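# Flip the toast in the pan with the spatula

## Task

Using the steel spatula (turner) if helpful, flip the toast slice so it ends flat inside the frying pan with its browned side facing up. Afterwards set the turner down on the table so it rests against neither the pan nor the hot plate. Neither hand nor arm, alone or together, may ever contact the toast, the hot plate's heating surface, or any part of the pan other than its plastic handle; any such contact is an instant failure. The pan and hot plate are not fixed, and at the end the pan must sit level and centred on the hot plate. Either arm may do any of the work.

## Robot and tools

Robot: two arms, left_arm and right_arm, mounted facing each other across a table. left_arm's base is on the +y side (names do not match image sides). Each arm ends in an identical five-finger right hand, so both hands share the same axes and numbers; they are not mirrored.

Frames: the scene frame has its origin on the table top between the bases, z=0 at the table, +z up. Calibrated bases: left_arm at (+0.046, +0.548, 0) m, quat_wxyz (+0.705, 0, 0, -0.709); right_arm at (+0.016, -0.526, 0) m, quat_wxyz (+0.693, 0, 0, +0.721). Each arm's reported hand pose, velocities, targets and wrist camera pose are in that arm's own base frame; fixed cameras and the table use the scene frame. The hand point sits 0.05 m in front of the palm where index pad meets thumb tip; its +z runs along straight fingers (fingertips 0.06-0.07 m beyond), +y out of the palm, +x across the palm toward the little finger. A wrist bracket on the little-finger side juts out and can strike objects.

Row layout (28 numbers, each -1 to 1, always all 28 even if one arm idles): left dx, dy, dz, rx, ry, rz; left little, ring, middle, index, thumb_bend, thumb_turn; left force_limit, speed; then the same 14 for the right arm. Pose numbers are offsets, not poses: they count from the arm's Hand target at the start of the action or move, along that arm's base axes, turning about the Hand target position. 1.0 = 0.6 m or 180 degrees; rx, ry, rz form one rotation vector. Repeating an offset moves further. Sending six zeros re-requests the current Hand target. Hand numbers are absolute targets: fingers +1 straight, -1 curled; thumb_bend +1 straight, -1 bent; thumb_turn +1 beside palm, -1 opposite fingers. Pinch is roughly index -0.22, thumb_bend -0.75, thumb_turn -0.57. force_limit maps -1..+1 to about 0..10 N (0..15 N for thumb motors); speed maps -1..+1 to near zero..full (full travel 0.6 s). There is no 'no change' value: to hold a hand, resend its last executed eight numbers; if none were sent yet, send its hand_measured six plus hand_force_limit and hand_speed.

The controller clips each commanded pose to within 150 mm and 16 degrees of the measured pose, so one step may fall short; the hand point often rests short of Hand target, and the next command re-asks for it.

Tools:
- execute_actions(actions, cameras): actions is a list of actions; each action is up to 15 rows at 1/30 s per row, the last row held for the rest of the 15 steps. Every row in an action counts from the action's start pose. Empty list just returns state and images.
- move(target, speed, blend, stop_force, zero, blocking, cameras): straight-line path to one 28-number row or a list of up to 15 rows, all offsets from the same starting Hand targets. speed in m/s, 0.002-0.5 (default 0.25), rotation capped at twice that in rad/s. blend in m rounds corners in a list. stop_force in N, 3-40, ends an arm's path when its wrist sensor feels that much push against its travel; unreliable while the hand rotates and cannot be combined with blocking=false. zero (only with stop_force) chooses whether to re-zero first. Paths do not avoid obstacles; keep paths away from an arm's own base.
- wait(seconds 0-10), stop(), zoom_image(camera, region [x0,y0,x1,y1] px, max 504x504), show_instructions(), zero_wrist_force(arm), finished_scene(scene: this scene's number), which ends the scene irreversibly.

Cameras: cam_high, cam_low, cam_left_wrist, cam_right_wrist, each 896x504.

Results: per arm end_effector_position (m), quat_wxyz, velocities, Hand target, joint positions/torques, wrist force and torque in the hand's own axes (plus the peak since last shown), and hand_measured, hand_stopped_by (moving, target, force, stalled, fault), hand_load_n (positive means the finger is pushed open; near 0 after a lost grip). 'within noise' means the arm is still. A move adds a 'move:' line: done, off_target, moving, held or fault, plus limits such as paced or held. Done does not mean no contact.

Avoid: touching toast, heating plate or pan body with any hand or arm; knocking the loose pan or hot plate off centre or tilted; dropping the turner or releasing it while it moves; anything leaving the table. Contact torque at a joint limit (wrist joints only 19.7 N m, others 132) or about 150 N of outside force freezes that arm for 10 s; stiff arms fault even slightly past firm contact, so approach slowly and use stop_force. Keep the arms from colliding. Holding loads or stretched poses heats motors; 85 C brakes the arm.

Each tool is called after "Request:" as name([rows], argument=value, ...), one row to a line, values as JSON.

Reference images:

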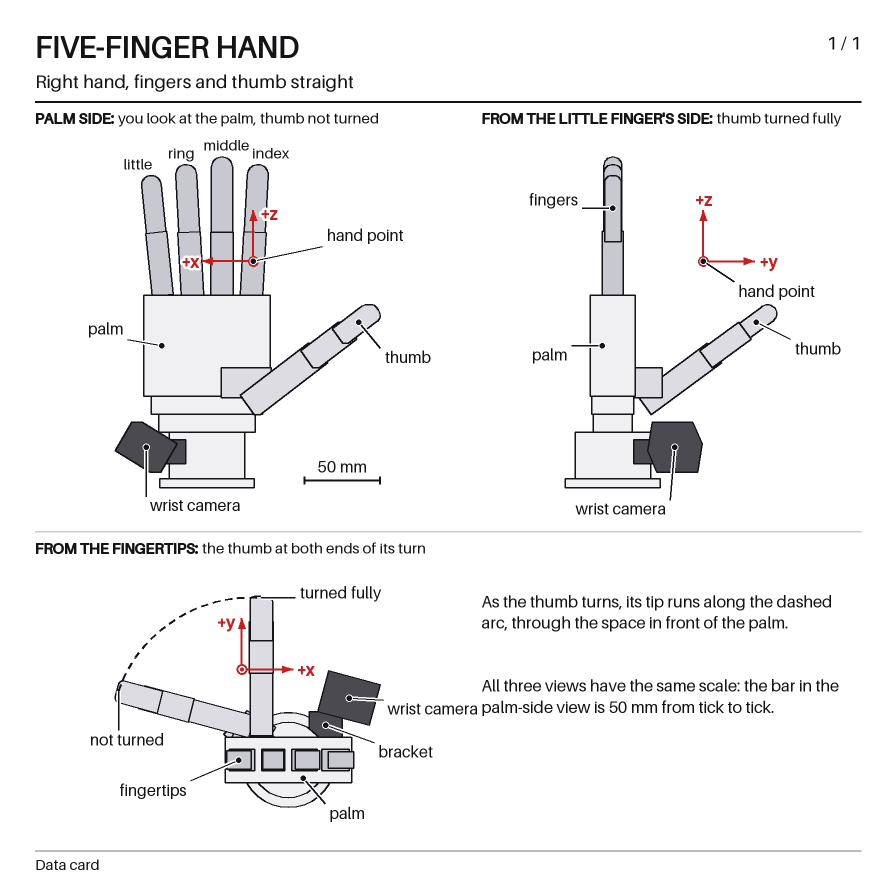

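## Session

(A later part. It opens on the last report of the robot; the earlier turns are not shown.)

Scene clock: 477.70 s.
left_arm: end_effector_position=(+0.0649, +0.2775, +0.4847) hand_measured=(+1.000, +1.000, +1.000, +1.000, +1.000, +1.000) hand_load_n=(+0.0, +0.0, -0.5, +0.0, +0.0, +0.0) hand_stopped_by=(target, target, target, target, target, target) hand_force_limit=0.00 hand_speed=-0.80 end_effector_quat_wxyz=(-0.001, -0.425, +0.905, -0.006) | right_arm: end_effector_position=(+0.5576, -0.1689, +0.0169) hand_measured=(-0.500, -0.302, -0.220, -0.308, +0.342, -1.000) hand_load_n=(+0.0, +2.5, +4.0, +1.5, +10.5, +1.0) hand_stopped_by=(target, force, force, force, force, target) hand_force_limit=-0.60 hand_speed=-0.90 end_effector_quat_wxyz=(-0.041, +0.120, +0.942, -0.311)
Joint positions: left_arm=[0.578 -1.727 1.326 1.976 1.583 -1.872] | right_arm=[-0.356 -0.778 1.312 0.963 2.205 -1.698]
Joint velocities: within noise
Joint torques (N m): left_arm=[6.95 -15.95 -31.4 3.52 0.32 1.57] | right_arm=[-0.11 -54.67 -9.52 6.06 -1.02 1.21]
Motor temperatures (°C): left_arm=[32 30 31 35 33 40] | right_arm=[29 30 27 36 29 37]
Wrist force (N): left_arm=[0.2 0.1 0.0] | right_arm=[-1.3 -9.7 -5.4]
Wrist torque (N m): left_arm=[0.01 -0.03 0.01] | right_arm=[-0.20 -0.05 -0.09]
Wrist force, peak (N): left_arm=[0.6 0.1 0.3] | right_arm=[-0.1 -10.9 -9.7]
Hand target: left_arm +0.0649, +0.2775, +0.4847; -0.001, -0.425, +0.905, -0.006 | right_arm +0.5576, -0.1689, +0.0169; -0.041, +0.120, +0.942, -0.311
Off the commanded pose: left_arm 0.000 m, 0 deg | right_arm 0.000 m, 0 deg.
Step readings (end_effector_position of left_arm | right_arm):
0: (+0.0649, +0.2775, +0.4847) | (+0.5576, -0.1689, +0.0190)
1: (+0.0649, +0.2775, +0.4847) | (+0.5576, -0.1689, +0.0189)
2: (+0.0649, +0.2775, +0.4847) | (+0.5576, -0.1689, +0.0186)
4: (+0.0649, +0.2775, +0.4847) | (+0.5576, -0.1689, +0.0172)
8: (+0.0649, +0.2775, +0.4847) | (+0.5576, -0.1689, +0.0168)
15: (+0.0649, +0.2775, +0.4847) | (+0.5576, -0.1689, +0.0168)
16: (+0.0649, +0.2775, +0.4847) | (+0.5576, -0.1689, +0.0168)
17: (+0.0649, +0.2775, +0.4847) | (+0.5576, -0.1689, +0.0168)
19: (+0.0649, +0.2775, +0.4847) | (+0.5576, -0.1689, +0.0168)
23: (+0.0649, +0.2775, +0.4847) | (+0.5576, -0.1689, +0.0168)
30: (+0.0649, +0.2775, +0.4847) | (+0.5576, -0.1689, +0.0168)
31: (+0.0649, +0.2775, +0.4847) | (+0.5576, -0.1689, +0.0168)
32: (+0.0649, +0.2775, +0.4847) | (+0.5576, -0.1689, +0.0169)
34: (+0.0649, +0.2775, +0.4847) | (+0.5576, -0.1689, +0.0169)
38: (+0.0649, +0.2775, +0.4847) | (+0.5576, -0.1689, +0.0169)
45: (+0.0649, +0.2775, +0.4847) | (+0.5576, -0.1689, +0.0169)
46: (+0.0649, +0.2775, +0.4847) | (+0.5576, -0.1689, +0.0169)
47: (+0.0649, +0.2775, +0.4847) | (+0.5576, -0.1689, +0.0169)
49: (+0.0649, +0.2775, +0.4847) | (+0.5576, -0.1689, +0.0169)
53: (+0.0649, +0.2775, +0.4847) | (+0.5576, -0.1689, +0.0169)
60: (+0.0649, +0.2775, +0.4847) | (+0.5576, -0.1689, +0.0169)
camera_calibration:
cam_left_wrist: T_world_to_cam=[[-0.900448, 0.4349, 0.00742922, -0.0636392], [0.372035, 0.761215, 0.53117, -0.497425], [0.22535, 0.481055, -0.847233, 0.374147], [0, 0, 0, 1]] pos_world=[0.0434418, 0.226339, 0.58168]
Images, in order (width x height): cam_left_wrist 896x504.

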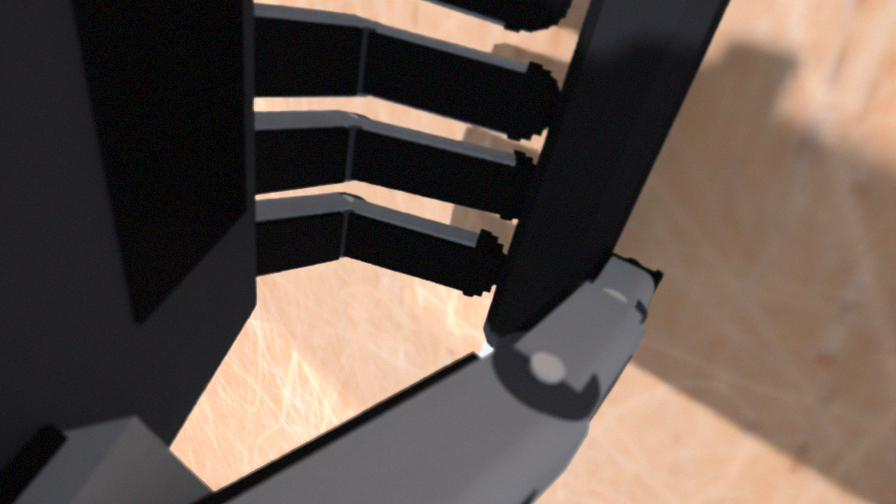

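Request:
execute_actions([
  [[0,0,0,0,0,0,1,1,1,1,1,1,0,-0.8,0,0,0,0,0,0,-0.5,-0.52,-0.52,-0.52,0.24,-1,-0.1,-0.92]],
  [[0,0,0,0,0,0,1,1,1,1,1,1,0,-0.8,0,0,0,0,0,0,-0.5,-0.52,-0.52,-0.52,0.24,-1,-0.1,-0.92]],
  [[0,0,0,0,0,0,1,1,1,1,1,1,0,-0.8,0,0,0,0,0,0,-0.5,-0.53,-0.54,-0.54,0.2,-1,0.4,-0.92]],
  [[0,0,0,0,0,0,1,1,1,1,1,1,0,-0.8,0,0,0,0,0,0,-0.5,-0.53,-0.54,-0.54,0.2,-1,0.4,-0.92]],
], cameras=["cam_left_wrist"])

Request:
execute_actions([
  [[0,0,0,0,0,0,1,1,1,1,1,1,0,-0.8,0,0,0,0,0,0,-0.5,-0.54,-0.56,-0.56,0.1,-1,1.0,-0.92]],
  [[0,0,0,0,0,0,1,1,1,1,1,1,0,-0.8,0,0,0,0,0,0,-0.5,-0.54,-0.56,-0.56,0.1,-1,1.0,-0.92]],
  [[0,0,0,0,0,0,1,1,1,1,1,1,0,-0.8,0,0,0,0,0,0,-0.5,-0.54,-0.56,-0.56,0.1,-1,1.0,-0.92]],
], cameras=["cam_left_wrist"])

Scene clock: 481.37 s.
left_arm: end_effector_position=(+0.0649, +0.2775, +0.4847) hand_measured=(+1.000, +1.000, +1.000, +1.000, +1.000, +1.000) hand_load_n=(+0.0, +0.0, +0.0, +0.0, +0.0, +0.0) hand_stopped_by=(target, target, target, target, target, target) hand_force_limit=0.00 hand_speed=-0.80 end_effector_quat_wxyz=(-0.001, -0.425, +0.905, -0.006) | right_arm: end_effector_position=(+0.5576, -0.1689, +0.0168) hand_measured=(-0.500, -0.330, -0.236, -0.328, +0.344, -1.000) hand_load_n=(+0.0, +8.5, +8.0, +4.5, +16.5, +1.0) hand_stopped_by=(target, force, force, force, force, target) hand_force_limit=0.40 hand_speed=-0.92 end_effector_quat_wxyz=(-0.041, +0.120, +0.942, -0.311)
Joint positions: left_arm=[0.578 -1.727 1.326 1.976 1.583 -1.872] | right_arm=[-0.356 -0.778 1.312 0.963 2.205 -1.698]
Joint velocities: within noise
Joint torques (N m): left_arm=[7.54 -13.9 -31.11 3.49 0.54 1.54] | right_arm=[-0.62 -53.47 -21.84 5.2 -0.99 1.08]
Motor temperatures (°C): left_arm=[32 30 31 35 33 40] | right_arm=[29 30 27 36 29 37]
Wrist force (N): left_arm=[0.1 0.2 0.1] | right_arm=[1.2 -7.3 -4.4]
Wrist torque (N m): left_arm=[0.02 -0.03 0.01] | right_arm=[-0.30 -0.18 -0.07]
Wrist force, peak (N): left_arm=[0.4 0.5 0.5] | right_arm=[-1.2 -9.8 -5.9]
Hand target: left_arm +0.0649, +0.2775, +0.4847; -0.001, -0.425, +0.905, -0.006 | right_arm +0.5576, -0.1689, +0.0169; -0.041, +0.120, +0.942, -0.311
Off the commanded pose: left_arm 0.000 m, 0 deg | right_arm 0.000 m, 0 deg.
Step readings (end_effector_position of left_arm | right_arm):
0: (+0.0649, +0.2775, +0.4847) | (+0.5576, -0.1689, +0.0169)
1: (+0.0649, +0.2775, +0.4847) | (+0.5576, -0.1689, +0.0169)
2: (+0.0649, +0.2775, +0.4847) | (+0.5576, -0.1689, +0.0169)
4: (+0.0649, +0.2775, +0.4847) | (+0.5576, -0.1689, +0.0168)
8: (+0.0649, +0.2775, +0.4847) | (+0.5576, -0.1689, +0.0168)
15: (+0.0649, +0.2775, +0.4847) | (+0.5576, -0.1689, +0.0168)
16: (+0.0649, +0.2775, +0.4847) | (+0.5576, -0.1689, +0.0168)
17: (+0.0649, +0.2775, +0.4847) | (+0.5576, -0.1689, +0.0168)
19: (+0.0649, +0.2775, +0.4847) | (+0.5576, -0.1689, +0.0168)
23: (+0.0649, +0.2775, +0.4847) | (+0.5576, -0.1689, +0.0168)
30: (+0.0649, +0.2775, +0.4847) | (+0.5576, -0.1689, +0.0168)
31: (+0.0649, +0.2775, +0.4847) | (+0.5576, -0.1689, +0.0168)
32: (+0.0649, +0.2775, +0.4847) | (+0.5576, -0.1689, +0.0168)
34: (+0.0649, +0.2775, +0.4847) | (+0.5576, -0.1689, +0.0168)
38: (+0.0649, +0.2775, +0.4847) | (+0.5576, -0.1689, +0.0168)
45: (+0.0649, +0.2775, +0.4847) | (+0.5576, -0.1689, +0.0168)
46: (+0.0649, +0.2775, +0.4847) | (+0.5576, -0.1689, +0.0168)
47: (+0.0649, +0.2775, +0.4847) | (+0.5576, -0.1689, +0.0168)
49: (+0.0649, +0.2775, +0.4847) | (+0.5576, -0.1689, +0.0168)
53: (+0.0649, +0.2775, +0.4847) | (+0.5576, -0.1689, +0.0168)
60: (+0.0649, +0.2775, +0.4847) | (+0.5576, -0.1689, +0.0168)
camera_calibration:
cam_left_wrist: T_world_to_cam=[[-0.900448, 0.434899, 0.00742917, -0.0636391], [0.372035, 0.761215, 0.531169, -0.497425], [0.22535, 0.481055, -0.847233, 0.374147], [0, 0, 0, 1]] pos_world=[0.0434418, 0.226339, 0.58168]
Images, in order (width x height): cam_left_wrist 896x504.

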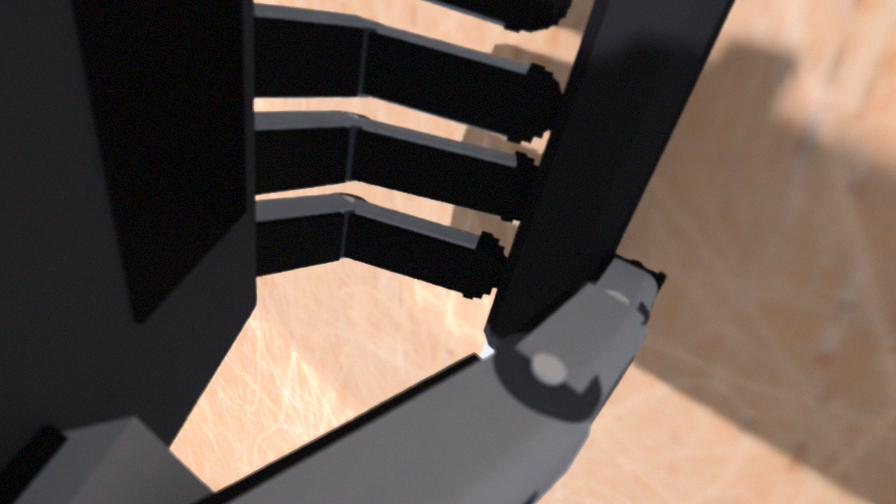

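Scene clock: 483.07 s.
left_arm: end_effector_position=(+0.0649, +0.2775, +0.4847) hand_measured=(+1.000, +1.000, +1.000, +1.000, +1.000, +1.000) hand_load_n=(+0.0, +0.0, +0.0, +0.0, +0.0, +0.0) hand_stopped_by=(target, target, target, target, target, target) hand_force_limit=0.00 hand_speed=-0.80 end_effector_quat_wxyz=(-0.001, -0.425, +0.905, -0.006) | right_arm: end_effector_position=(+0.5576, -0.1689, +0.0169) hand_measured=(-0.500, -0.346, -0.242, -0.352, +0.346, -1.000) hand_load_n=(+0.0, +8.5, +6.0, +11.5, +22.0, +0.5) hand_stopped_by=(target, force, force, force, force, target) hand_force_limit=1.00 hand_speed=-0.92 end_effector_quat_wxyz=(-0.041, +0.120, +0.942, -0.311)
Joint positions: left_arm=[0.578 -1.727 1.326 1.976 1.583 -1.872] | right_arm=[-0.356 -0.778 1.312 0.963 2.205 -1.698]
Joint velocities: within noise
Joint torques (N m): left_arm=[8.5 -13.89 -31.18 3.7 0.48 1.56] | right_arm=[-1.48 -53.42 -23.48 4.38 -0.96 1.12]
Motor temperatures (°C): left_arm=[32 30 31 35 33 40] | right_arm=[29 30 27 36 29 37]
Wrist force (N): left_arm=[0.2 0.5 0.2] | right_arm=[0.8 -10.4 -6.4]
Wrist torque (N m): left_arm=[0.06 -0.05 0.03] | right_arm=[-0.39 -0.09 -0.12]
Wrist force, peak (N): left_arm=[0.4 0.2 0.6] | right_arm=[1.2 -10.8 -6.6]
Hand target: left_arm +0.0649, +0.2775, +0.4847; -0.001, -0.425, +0.905, -0.006 | right_arm +0.5576, -0.1689, +0.0169; -0.041, +0.120, +0.942, -0.311
Off the commanded pose: left_arm 0.000 m, 0 deg | right_arm 0.000 m, 0 deg.
Step readings (end_effector_position of left_arm | right_arm):
0: (+0.0649, +0.2775, +0.4847) | (+0.5576, -0.1689, +0.0168)
1: (+0.0649, +0.2775, +0.4847) | (+0.5576, -0.1689, +0.0168)
2: (+0.0649, +0.2775, +0.4847) | (+0.5576, -0.1689, +0.0168)
4: (+0.0649, +0.2775, +0.4847) | (+0.5576, -0.1689, +0.0168)
8: (+0.0649, +0.2775, +0.4847) | (+0.5576, -0.1689, +0.0168)
15: (+0.0649, +0.2775, +0.4847) | (+0.5576, -0.1689, +0.0169)
16: (+0.0649, +0.2775, +0.4847) | (+0.5576, -0.1689, +0.0169)
17: (+0.0649, +0.2775, +0.4847) | (+0.5576, -0.1689, +0.0169)
19: (+0.0649, +0.2775, +0.4847) | (+0.5576, -0.1689, +0.0169)
23: (+0.0649, +0.2775, +0.4847) | (+0.5576, -0.1689, +0.0169)
30: (+0.0649, +0.2775, +0.4847) | (+0.5576, -0.1689, +0.0169)
31: (+0.0649, +0.2775, +0.4847) | (+0.5576, -0.1689, +0.0169)
32: (+0.0649, +0.2775, +0.4847) | (+0.5576, -0.1689, +0.0169)
34: (+0.0649, +0.2775, +0.4847) | (+0.5576, -0.1689, +0.0169)
38: (+0.0649, +0.2775, +0.4847) | (+0.5576, -0.1689, +0.0169)
45: (+0.0649, +0.2775, +0.4847) | (+0.5576, -0.1689, +0.0169)
camera_calibration:
cam_left_wrist: T_world_to_cam=[[-0.900448, 0.434899, 0.00742903, -0.063639], [0.372035, 0.761215, 0.53117, -0.497425], [0.22535, 0.481055, -0.847233, 0.374147], [0, 0, 0, 1]] pos_world=[0.0434418, 0.226339, 0.58168]
Images, in order (width x height): cam_left_wrist 896x504.

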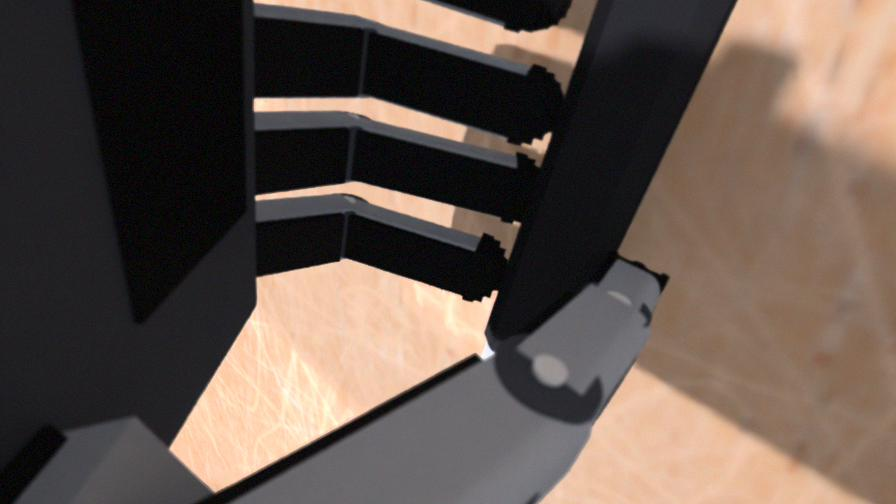

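Request:
move([
  [0,0,0,0,0,0,1,1,1,1,1,1,0,-0.8,0,0,0.05,0,0,0,-0.5,-0.54,-0.56,-0.56,0.1,-1,1.0,-0.92],
  [0,0,0,0,0,0,1,1,1,1,1,1,0,-0.8,0,0,0.4,0.0556,0.2151,0,-0.5,-0.54,-0.56,-0.56,0.1,-1,1.0,-0.92],
], speed=[0.03,0.15], blend=[0.01,0])

Request:
zoom_image(camera="cam_low", region=[330, 110, 530, 250])

Request:
zoom_image(camera="cam_high", region=[330, 130, 530, 270])

Scene clock: 487.77 s.
left_arm: end_effector_position=(+0.0649, +0.2775, +0.4847) hand_measured=(+1.000, +1.000, +1.000, +1.000, +1.000, +1.000) hand_load_n=(+0.0, +0.0, +0.0, +0.0, +0.0, +0.0) hand_stopped_by=(target, target, target, target, target, target) hand_force_limit=0.00 hand_speed=-0.80 end_effector_quat_wxyz=(-0.001, -0.425, +0.905, -0.006) | right_arm: end_effector_position=(+0.5574, -0.1688, +0.1914) hand_measured=(-0.500, -0.346, -0.242, -0.352, +0.346, -1.000) hand_load_n=(+0.0, +0.0, +6.0, +11.5, +22.5, +4.0) hand_stopped_by=(target, force, force, force, force, target) hand_force_limit=1.00 hand_speed=-0.92 end_effector_quat_wxyz=(-0.262, +0.042, +0.924, -0.274)
Joint positions: left_arm=[0.578 -1.727 1.326 1.976 1.583 -1.872] | right_arm=[-0.338 -0.585 0.641 1.935 2.247 -1.668]
Joint velocities: within noise
Joint torques (N m): left_arm=[7.42 -15 -31.22 3.47 0.74 1.19] | right_arm=[1.48 -68.66 -15.18 1.36 -0.1 0.98]
Motor temperatures (°C): left_arm=[32 30 31 35 33 40] | right_arm=[29 30 27 36 29 37]
Wrist force (N): left_arm=[0.2 0.2 0.4] | right_arm=[-0.3 -0.1 0.6]
Wrist torque (N m): left_arm=[0.01 -0.04 0.02] | right_arm=[0.01 0.12 -0.09]
Wrist force, peak (N): left_arm=[0.3 0.3 0.6] | right_arm=[1.0 -10.7 -6.8]
Hand target: left_arm +0.0649, +0.2775, +0.4847; -0.001, -0.425, +0.905, -0.006 | right_arm +0.5574, -0.1688, +0.1914; -0.262, +0.042, +0.924, -0.274 (not the last commanded pose)
Off the commanded pose: left_arm 0.000 m, 0 deg | right_arm 0.065 m, 13 deg.
move: held (right_arm; a check stopped the path); path passed 1 of 2 targets; limits=held
pose unreachable (right arm): on one or more control steps of this call, first in action 0 (counted from 0), this arm could not follow its commanded pose, so it was not sent that pose on those steps. It may still have moved: this result reports where it is.
cause: moving toward the commanded pose would bring two parts of the arm too close to each other (joints 4 (wrist 1) to 6 (wrist 3) lie between them).
camera_calibration:
cam_left_wrist: T_world_to_cam=[[-0.900448, 0.434899, 0.00742931, -0.0636392], [0.372035, 0.761215, 0.53117, -0.497425], [0.22535, 0.481055, -0.847233, 0.374147], [0, 0, 0, 1]] pos_world=[0.0434418, 0.226339, 0.58168]
cam_right_wrist: T_world_to_cam=[[-0.262225, 0.868431, -0.420793, 0.382735], [0.964964, 0.231852, -0.12284, -0.470119], [-0.0091165, -0.438261, -0.898801, 0.216524], [0, 0, 0, 1]] pos_world=[0.555985, -0.128486, 0.297915]

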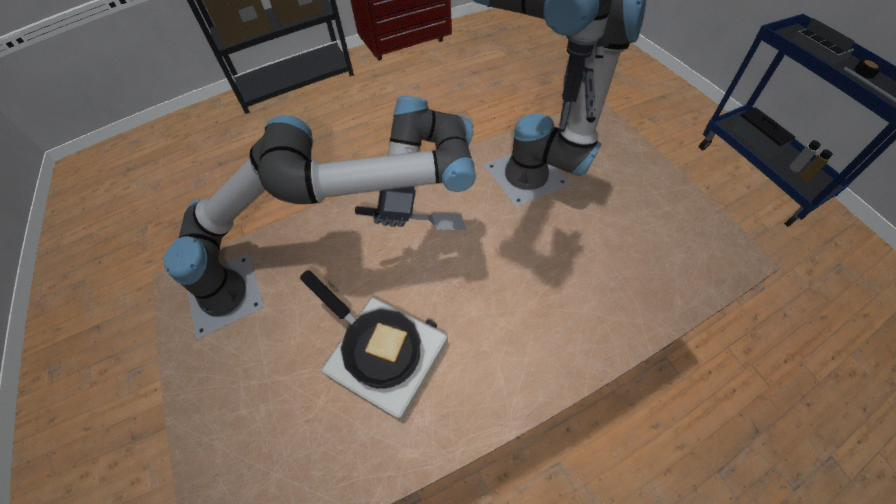

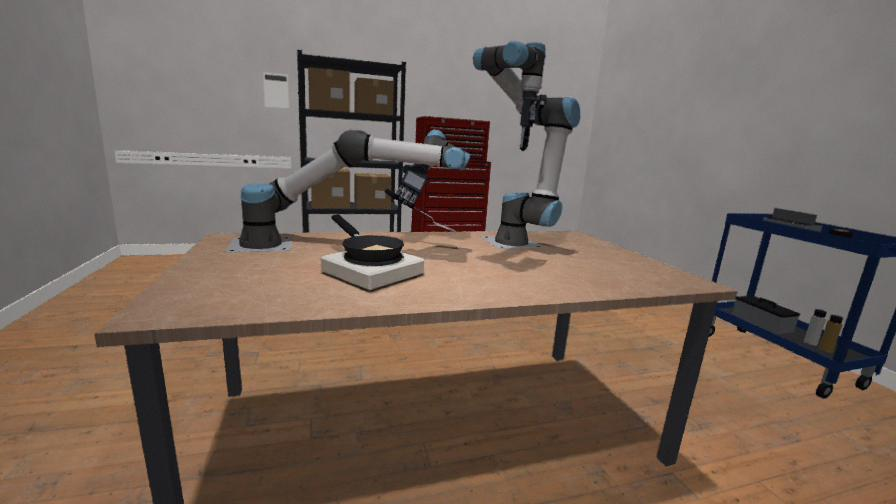

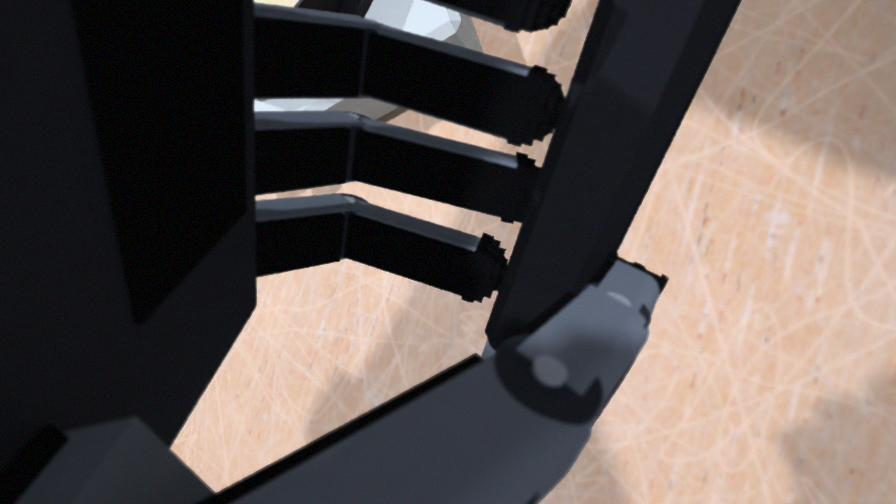

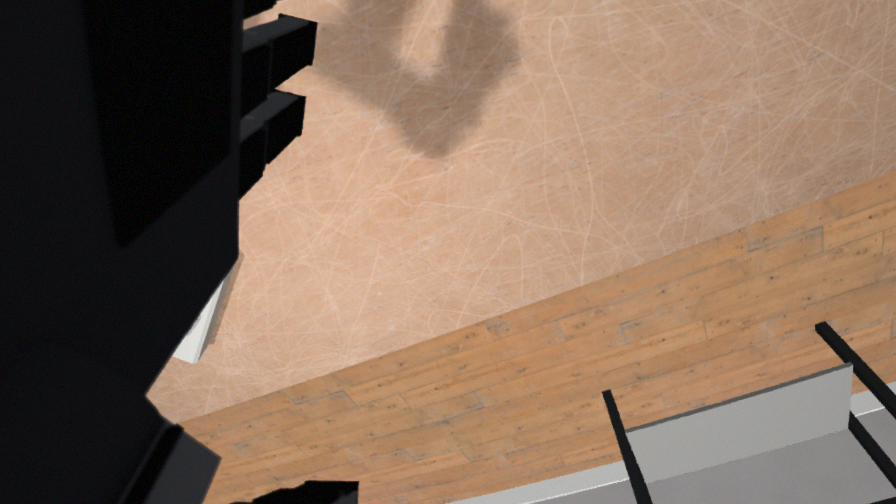

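Scaled by 2.520 from the camera's 896x504 image, which has a finer 1280x720 frame.

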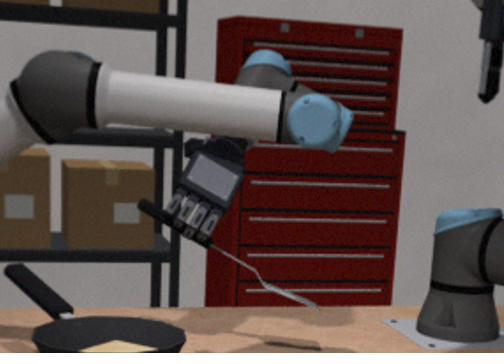

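Scaled by 2.520 from the camera's 896x504 image, which has a finer 1280x720 frame.

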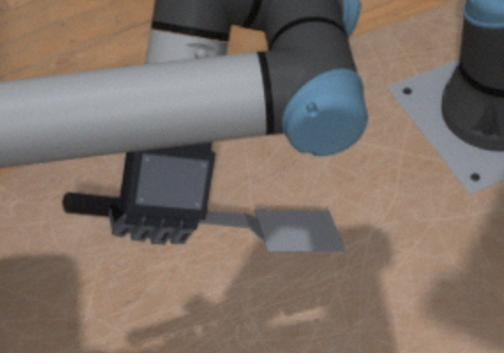

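Request:
move([
  [0,0,0,0,0,0,1,1,1,1,1,1,0,-0.8,0,0,0.27,0,0,0,-0.5,-0.54,-0.56,-0.56,0.1,-1,1.0,-0.92],
  [0,0,0,0,0,0,1,1,1,1,1,1,0,-0.8,-0.4707,-0.6553,0.3477,0,0,0.308,-0.5,-0.54,-0.56,-0.56,0.1,-1,1.0,-0.92],
], speed=[0.12,0.16], blend=[0.04,0])

Scene clock: 492.13 s.
left_arm: end_effector_position=(+0.0649, +0.2775, +0.4847) hand_measured=(+1.000, +1.000, +1.000, +1.000, +1.000, +1.000) hand_load_n=(+0.0, +0.0, +0.0, +0.0, +0.0, +0.0) hand_stopped_by=(target, target, target, target, target, target) hand_force_limit=0.00 hand_speed=-0.80 end_effector_quat_wxyz=(-0.001, -0.425, +0.905, -0.006) | right_arm: end_effector_position=(+0.5573, -0.1688, +0.2005) hand_measured=(-0.500, -0.346, -0.242, -0.352, +0.346, -1.000) hand_load_n=(+0.0, +1.0, +5.5, +9.0, +22.0, +5.0) hand_stopped_by=(target, force, force, force, force, target) hand_force_limit=1.00 hand_speed=-0.92 end_effector_quat_wxyz=(-0.262, +0.042, +0.924, -0.274)
Joint positions: left_arm=[0.578 -1.727 1.326 1.976 1.583 -1.872] | right_arm=[-0.338 -0.587 0.622 1.956 2.247 -1.668]
Joint velocities: within noise
Joint torques (N m): left_arm=[8.42 -14.63 -31.23 3.53 0.61 1.35] | right_arm=[-6.04 -55.93 -16.04 1.18 0.46 -1.11]
Motor temperatures (°C): left_arm=[32 30 31 35 33 40] | right_arm=[29 30 27 36 29 37]
Wrist force (N): left_arm=[0.5 0.1 0.3] | right_arm=[-0.2 -0.4 0.8]
Wrist torque (N m): left_arm=[0.00 -0.09 0.03] | right_arm=[0.02 0.11 -0.06]
Wrist force, peak (N): left_arm=[0.2 0.5 0.4] | right_arm=[3.5 -3.4 -3.7]
Hand target: left_arm +0.0649, +0.2775, +0.4847; -0.001, -0.425, +0.905, -0.006 | right_arm +0.5573, -0.1688, +0.2005; -0.262, +0.042, +0.924, -0.274 (not the last commanded pose)
Off the commanded pose: left_arm 0.000 m, 0 deg | right_arm 0.524 m, 55 deg.
move: held (right_arm; a check stopped the path); path passed 0 of 2 targets; limits=held
pose unreachable (right arm): on one or more control steps of this call, first in action 0 (counted from 0), this arm could not follow its commanded pose, so it was not sent that pose on those steps. It may still have moved: this result reports where it is.
cause: moving toward the commanded pose would bring two parts of the arm too close to each other (joints 4 (wrist 1) to 6 (wrist 3) lie between them).
camera_calibration:
cam_left_wrist: T_world_to_cam=[[-0.900448, 0.4349, 0.00742896, -0.063639], [0.372035, 0.761215, 0.53117, -0.497425], [0.22535, 0.481055, -0.847233, 0.374147], [0, 0, 0, 1]] pos_world=[0.0434418, 0.226339, 0.58168]
cam_right_wrist: T_world_to_cam=[[-0.262068, 0.868403, -0.420947, 0.386506], [0.965011, 0.231908, -0.122365, -0.46903], [-0.00864141, -0.438286, -0.898794, 0.22452], [0, 0, 0, 1]] pos_world=[0.55585, -0.128467, 0.307103]

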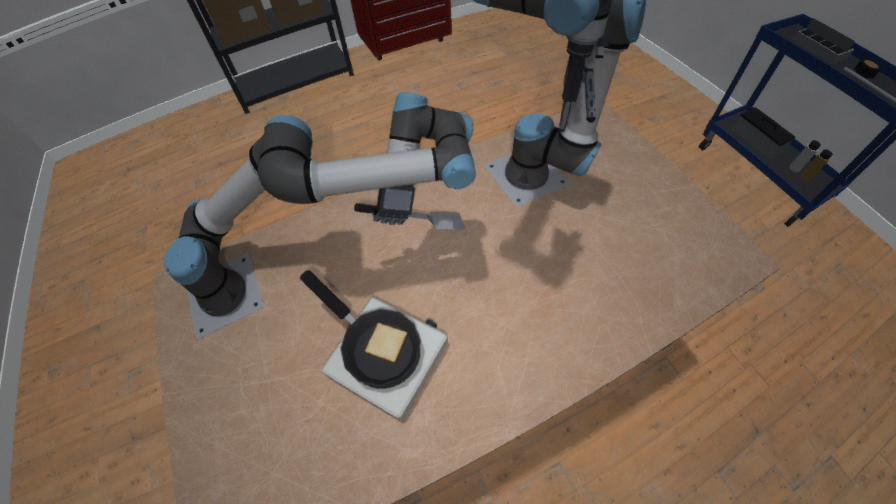

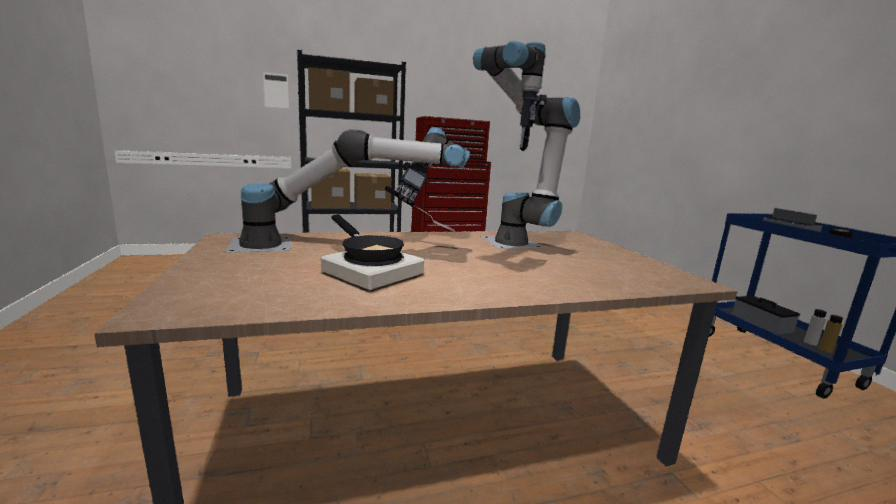

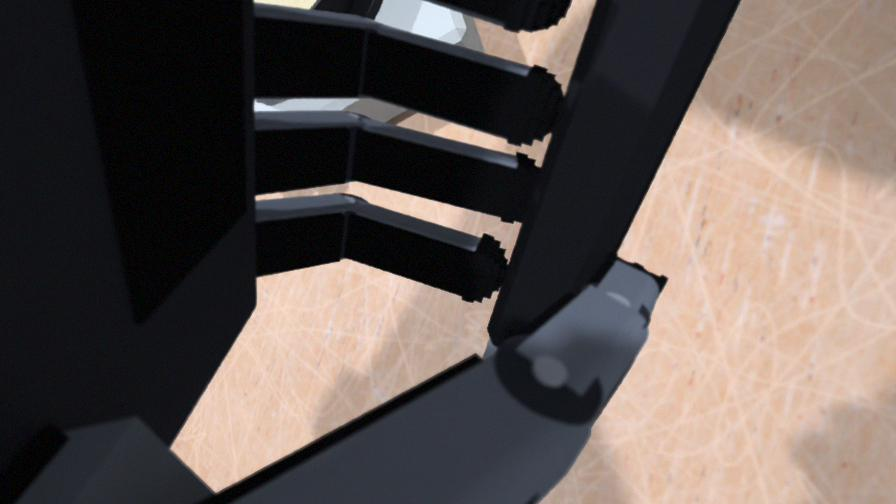

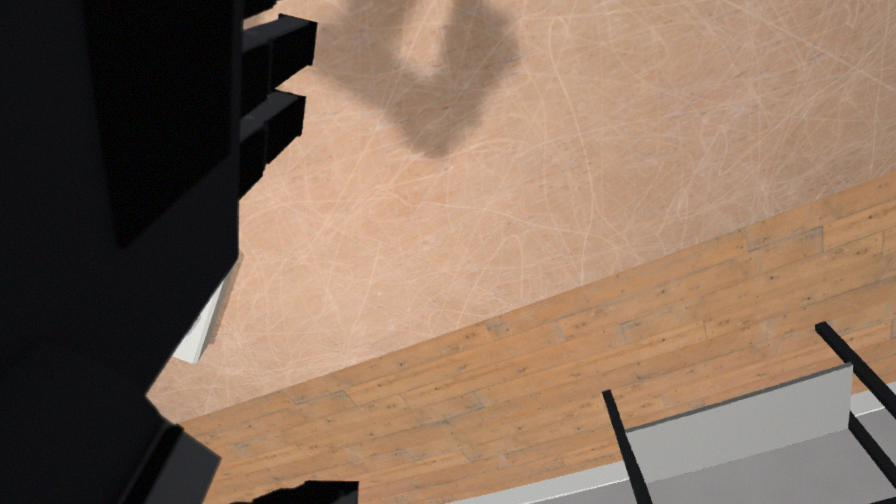

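Request:
move(target=[0,0,0,0,0,0,1,1,1,1,1,1,0,-0.8,0,0,0.05,-0.0347,-0.1345,0,-0.5,-0.54,-0.56,-0.56,0.1,-1,1.0,-0.92], speed=0.12, cameras=["cam_left_wrist"])

Request:
move(target=[0,0,0,0,0,0,1,1,1,1,1,1,0,-0.8,-0.3,-0.4,0.23,0,0,0.154,-0.5,-0.54,-0.56,-0.56,0.1,-1,1.0,-0.92], speed=0.12, cameras=["cam_left_wrist","cam_high"])

Scene clock: 495.93 s.
left_arm: end_effector_position=(+0.0649, +0.2775, +0.4847) hand_measured=(+1.000, +1.000, +1.000, +1.000, +1.000, +1.000) hand_load_n=(+0.0, +0.0, +0.0, +0.0, +0.0, +0.0) hand_stopped_by=(target, target, target, target, target, target) hand_force_limit=0.00 hand_speed=-0.80 end_effector_quat_wxyz=(-0.001, -0.425, +0.905, -0.006) | right_arm: end_effector_position=(+0.5573, -0.1688, +0.2305) hand_measured=(-0.500, -0.346, -0.242, -0.352, +0.346, -1.000) hand_load_n=(+0.0, +0.0, +5.5, +10.0, +21.5, +6.0) hand_stopped_by=(target, force, force, force, force, target) hand_force_limit=1.00 hand_speed=-0.92 end_effector_quat_wxyz=(-0.060, +0.113, +0.943, -0.309)
Joint positions: left_arm=[0.578 -1.727 1.326 1.976 1.583 -1.872] | right_arm=[-0.354 -0.915 0.986 1.468 2.21 -1.698]
Joint velocities: within noise
Joint torques (N m): left_arm=[8.16 -13.99 -31.25 3.21 0.26 1.36] | right_arm=[0.77 -53.17 -27.8 5.28 3.04 -0.19]
Motor temperatures (°C): left_arm=[32 30 31 35 33 40] | right_arm=[29 30 27 36 29 37]
Wrist force (N): left_arm=[0.4 0.5 0.1] | right_arm=[0.2 0.2 0.4]
Wrist torque (N m): left_arm=[0.06 -0.07 0.04] | right_arm=[0.13 0.08 0.00]
Wrist force, peak (N): left_arm=[0.3 0.5 0.4] | right_arm=[-0.8 -0.2 0.8]
Hand target: left_arm +0.0649, +0.2775, +0.4847; -0.001, -0.425, +0.905, -0.006 | right_arm +0.5573, -0.1688, +0.2305; -0.060, +0.113, +0.943, -0.309
Off the commanded pose: left_arm 0.000 m, 0 deg | right_arm 0.000 m, 0 deg.
move: done
camera_calibration:
cam_left_wrist: T_world_to_cam=[[-0.900448, 0.4349, 0.00742938, -0.0636393], [0.372035, 0.761215, 0.53117, -0.497425], [0.22535, 0.481055, -0.847233, 0.374147], [0, 0, 0, 1]] pos_world=[0.0434418, 0.226339, 0.58168]
Images, in order (width x height): cam_left_wrist 896x504.

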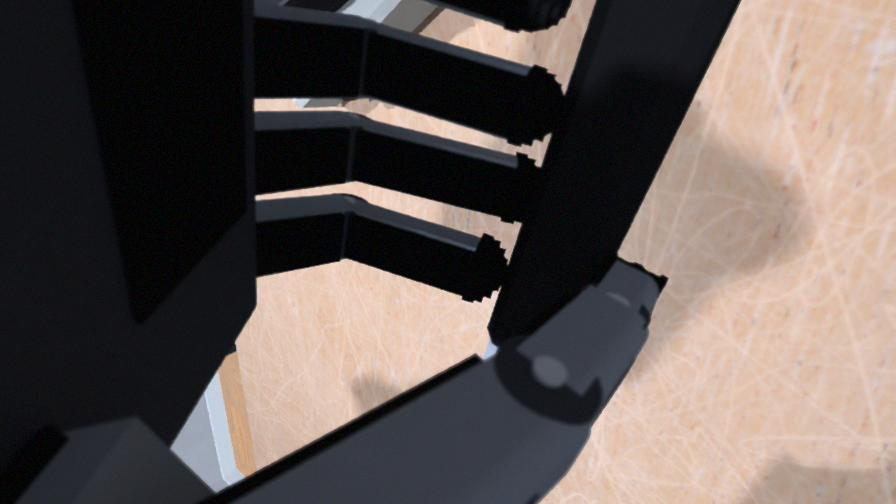

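Scene clock: 499.13 s.
left_arm: end_effector_position=(+0.0649, +0.2775, +0.4847) hand_measured=(+1.000, +1.000, +1.000, +1.000, +1.000, +1.000) hand_load_n=(+0.0, +0.0, +0.0, +0.0, +0.0, +0.0) hand_stopped_by=(target, target, target, target, target, target) hand_force_limit=0.00 hand_speed=-0.80 end_effector_quat_wxyz=(-0.001, -0.425, +0.905, -0.006) | right_arm: end_effector_position=(+0.3773, -0.4088, +0.3684) hand_measured=(-0.500, -0.346, -0.242, -0.352, +0.346, -1.000) hand_load_n=(+0.0, -0.5, +5.5, +10.0, +21.5, +6.0) hand_stopped_by=(target, force, force, force, force, target) hand_force_limit=1.00 hand_speed=-0.92 end_effector_quat_wxyz=(+0.016, -0.116, +0.942, -0.314)
Joint positions: left_arm=[0.578 -1.727 1.326 1.976 1.583 -1.872] | right_arm=[-1.05 -1.229 0.97 1.22 1.776 -2.931]
Joint velocities: within noise
Joint torques (N m): left_arm=[6.11 -15.8 -30.97 3.46 0.62 1.11] | right_arm=[-4.08 -46.29 -22.71 -0.71 -1.01 -1.33]
Motor temperatures (°C): left_arm=[32 30 31 35 33 40] | right_arm=[29 30 27 36 29 37]
Wrist force (N): left_arm=[0.2 0.1 0.2] | right_arm=[0.1 0.2 0.5]
Wrist torque (N m): left_arm=[0.00 -0.05 0.02] | right_arm=[0.16 0.13 -0.01]
Wrist force, peak (N): left_arm=[0.0 0.6 0.5] | right_arm=[1.7 -1.0 0.4]
Hand target: left_arm +0.0649, +0.2775, +0.4847; -0.001, -0.425, +0.905, -0.006 | right_arm +0.3773, -0.4088, +0.3685; +0.016, -0.116, +0.942, -0.314
Off the commanded pose: left_arm 0.000 m, 0 deg | right_arm 0.000 m, 0 deg.
move: done
camera_calibration:
cam_left_wrist: T_world_to_cam=[[-0.900448, 0.434899, 0.00742903, -0.063639], [0.372035, 0.761215, 0.53117, -0.497425], [0.22535, 0.481055, -0.847233, 0.374147], [0, 0, 0, 1]] pos_world=[0.0434418, 0.226339, 0.58168]
Images, in order (width x height): cam_high 896x504, cam_left_wrist 896x504.

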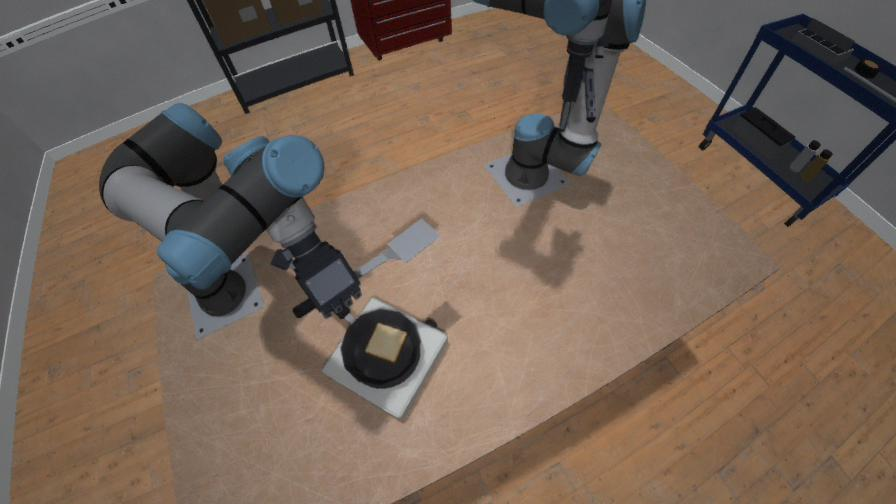

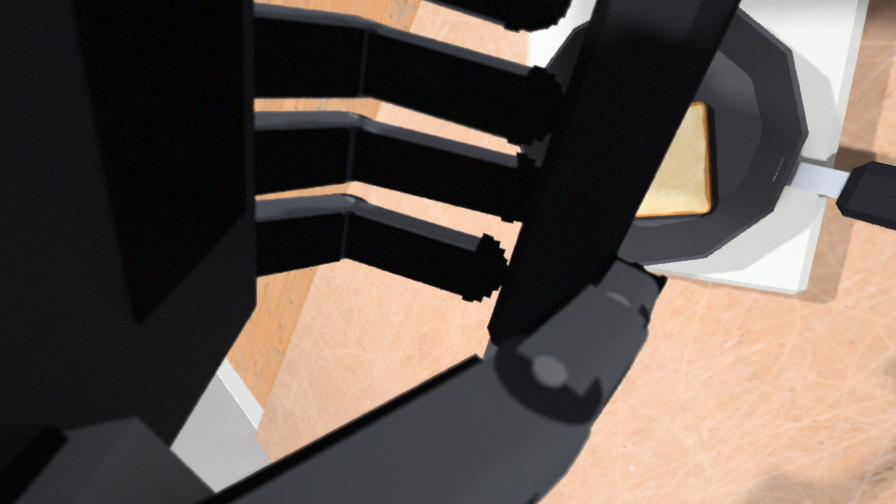

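Request:
move(target=[0,0,0,0,0,0,1,1,1,1,1,1,0,-0.8,-0.1705,-0.2553,0.0525,0,0,0.154,-0.5,-0.54,-0.56,-0.56,0.1,-1,1.0,-0.92], speed=0.12, cameras=["cam_left_wrist"])

Request:
move(target=[0.5437,0.1245,-0.1688,0.0529,-0.0664,-0.2831,1,1,1,1,1,1,0,-0.8,0,0,0,-0.182,0.2099,0,-0.5,-0.54,-0.56,-0.56,0.1,-1,1.0,-0.92], speed=0.2)

Scene clock: 502.83 s.
left_arm: end_effector_position=(+0.0649, +0.2775, +0.4847) hand_measured=(+1.000, +1.000, +1.000, +1.000, +1.000, +1.000) hand_load_n=(+0.0, +0.0, +0.0, +0.0, +0.0, +0.0) hand_stopped_by=(target, target, target, target, target, target) hand_force_limit=0.00 hand_speed=-0.80 end_effector_quat_wxyz=(-0.001, -0.425, +0.905, -0.006) | right_arm: end_effector_position=(+0.2750, -0.5620, +0.4000) hand_measured=(-0.500, -0.346, -0.242, -0.352, +0.346, -1.000) hand_load_n=(+0.5, -0.5, +5.0, +9.5, +21.0, +5.5) hand_stopped_by=(target, force, force, force, force, target) hand_force_limit=1.00 hand_speed=-0.92 end_effector_quat_wxyz=(+0.090, -0.338, +0.887, -0.301)
Joint positions: left_arm=[0.578 -1.727 1.326 1.976 1.583 -1.872] | right_arm=[-1.453 -0.906 0.388 1.521 1.26 -3.661]
Joint velocities: within noise
Joint torques (N m): left_arm=[7.38 -14.62 -31.67 3.28 0.64 1.13] | right_arm=[-0.31 -49.74 -23.79 -0.02 -1.92 -1.2]
Motor temperatures (°C): left_arm=[32 30 31 35 33 40] | right_arm=[29 30 27 36 29 36]
Wrist force (N): left_arm=[0.2 0.3 0.1] | right_arm=[0.6 0.2 -0.2]
Wrist torque (N m): left_arm=[0.05 -0.03 0.02] | right_arm=[0.15 0.04 0.06]
Wrist force, peak (N): left_arm=[0.6 0.5 0.3] | right_arm=[-2.4 1.0 0.0]
Hand target: left_arm +0.0649, +0.2775, +0.4847; -0.001, -0.425, +0.905, -0.006 | right_arm +0.2750, -0.5620, +0.4000; +0.090, -0.339, +0.887, -0.301
Off the commanded pose: left_arm 0.000 m, 0 deg | right_arm 0.000 m, 0 deg.
move: done
camera_calibration:
cam_left_wrist: T_world_to_cam=[[-0.900448, 0.4349, 0.00742931, -0.0636392], [0.372035, 0.761215, 0.53117, -0.497425], [0.22535, 0.481055, -0.847233, 0.374147], [0, 0, 0, 1]] pos_world=[0.0434418, 0.226339, 0.58168]
Images, in order (width x height): cam_left_wrist 896x504.

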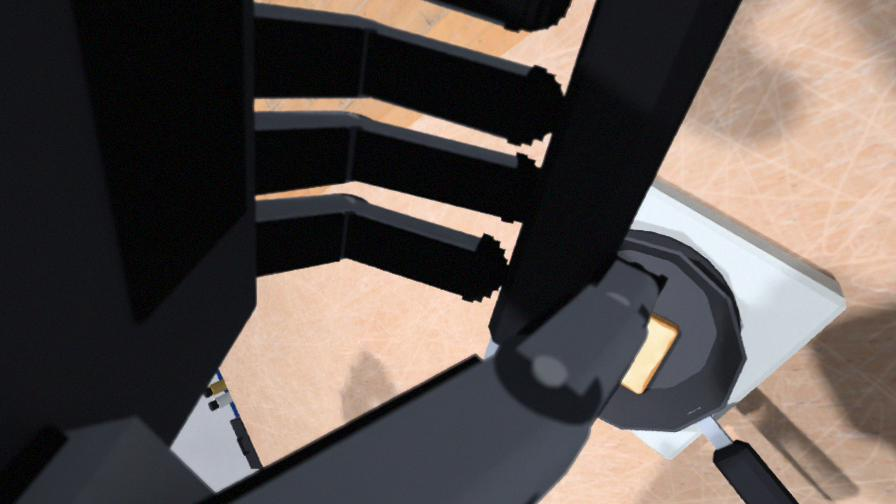

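Scene clock: 505.67 s.
left_arm: end_effector_position=(+0.3910, +0.3523, +0.3835) hand_measured=(+1.000, +1.000, +1.000, +1.000, +1.000, +1.000) hand_load_n=(+0.0, +0.0, +0.0, +0.0, +0.0, +0.0) hand_stopped_by=(target, target, target, target, target, target) hand_force_limit=0.00 hand_speed=-0.80 end_effector_quat_wxyz=(+0.121, +0.008, +0.992, +0.025) | right_arm: end_effector_position=(+0.2751, -0.5619, +0.4000) hand_measured=(-0.500, -0.346, -0.242, -0.352, +0.346, -1.000) hand_load_n=(+0.0, +1.0, +5.0, +8.0, +21.5, +5.5) hand_stopped_by=(target, force, force, force, force, target) hand_force_limit=1.00 hand_speed=-0.92 end_effector_quat_wxyz=(-0.295, -0.428, +0.749, -0.410)
Joint positions: left_arm=[0.422 -1.336 1.174 1.491 1.627 -1.139] | right_arm=[-1.107 -1.182 0.935 0.834 2.059 -3.981]
Joint velocities: within noise
Joint torques (N m): left_arm=[-2.49 -29.16 -13.95 3.1 -1.01 1.91] | right_arm=[-5.46 -36.36 -29.9 0.41 1.72 -0.39]
Motor temperatures (°C): left_arm=[32 30 31 35 33 40] | right_arm=[29 30 27 36 29 36]
Wrist force (N): left_arm=[1.0 -0.4 0.5] | right_arm=[-1.5 0.0 -0.2]
Wrist torque (N m): left_arm=[-0.06 -0.09 0.03] | right_arm=[0.16 0.27 -0.20]
Wrist force, peak (N): left_arm=[1.3 -0.2 -0.1] | right_arm=[-1.5 0.0 0.1]
Hand target: left_arm +0.3911, +0.3522, +0.3834; +0.121, +0.008, +0.992, +0.025 | right_arm +0.2750, -0.5620, +0.4000; -0.295, -0.428, +0.749, -0.410
Off the commanded pose: left_arm 0.000 m, 0 deg | right_arm 0.000 m, 0 deg.
move: done
camera_calibration:
cam_left_wrist: T_world_to_cam=[[-0.226629, 0.973957, 0.00689121, -0.254873], [0.667013, 0.150043, 0.729781, -0.598117], [0.709741, 0.169986, -0.683646, 0.0363971], [0, 0, 0, 1]] pos_world=[0.315357, 0.331792, 0.463133]
cam_right_wrist: T_world_to_cam=[[-0.964876, 0.189303, -0.182148, 0.454071], [0.255357, 0.838671, -0.481065, 0.598568], [0.0616956, -0.510681, -0.857554, 0.15254], [0, 0, 0, 1]] pos_world=[0.275862, -0.51006, 0.50147]

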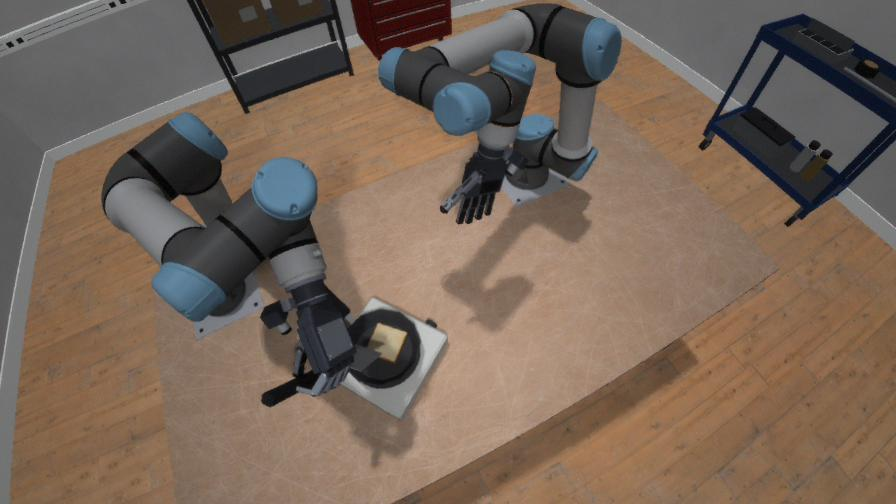

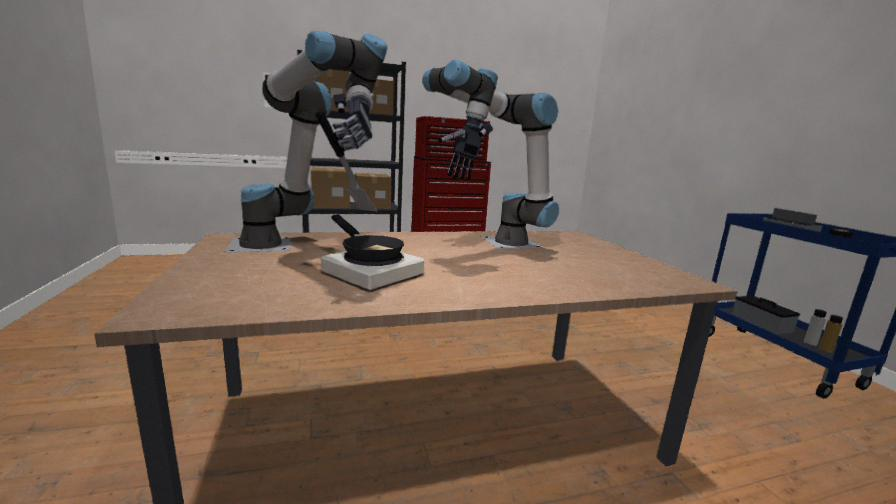

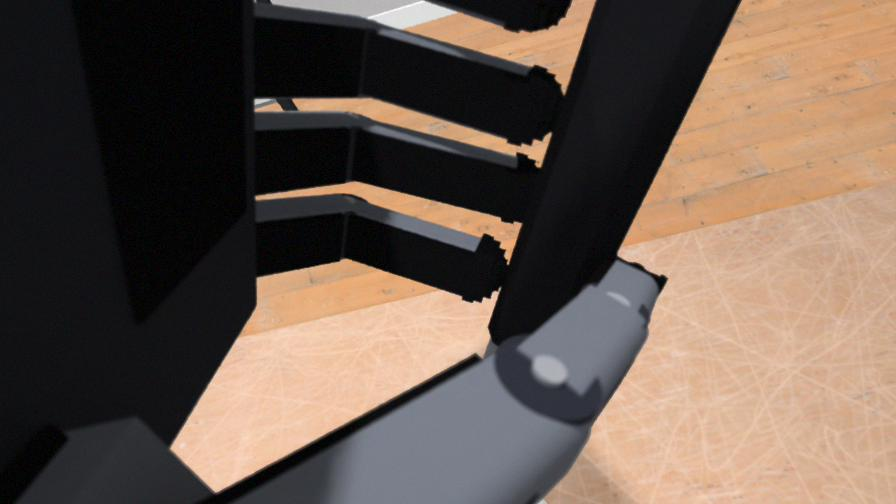

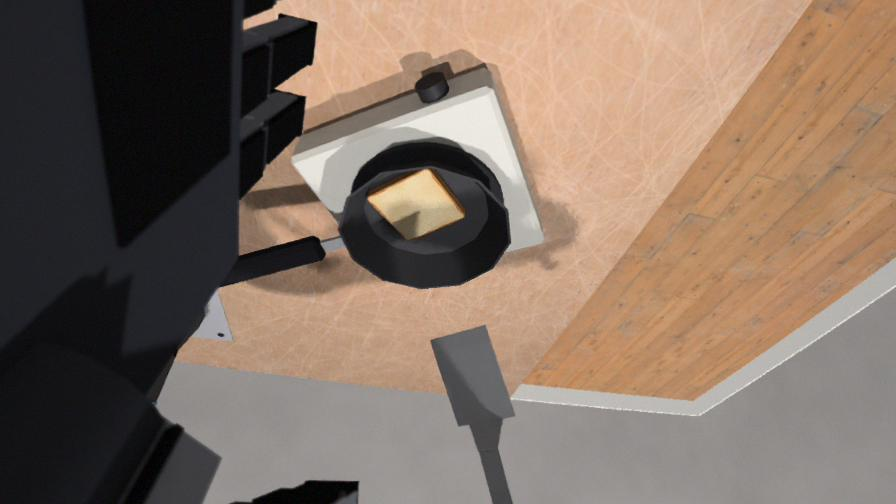

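Request:
zoom_image(camera="cam_right_wrist", region=[410, 310, 550, 440])

Scaled by 3.600 from the camera's 896x504 image, which has a finer 1280x720 frame.

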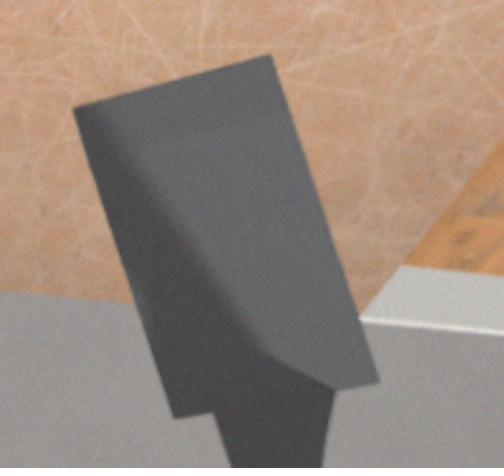

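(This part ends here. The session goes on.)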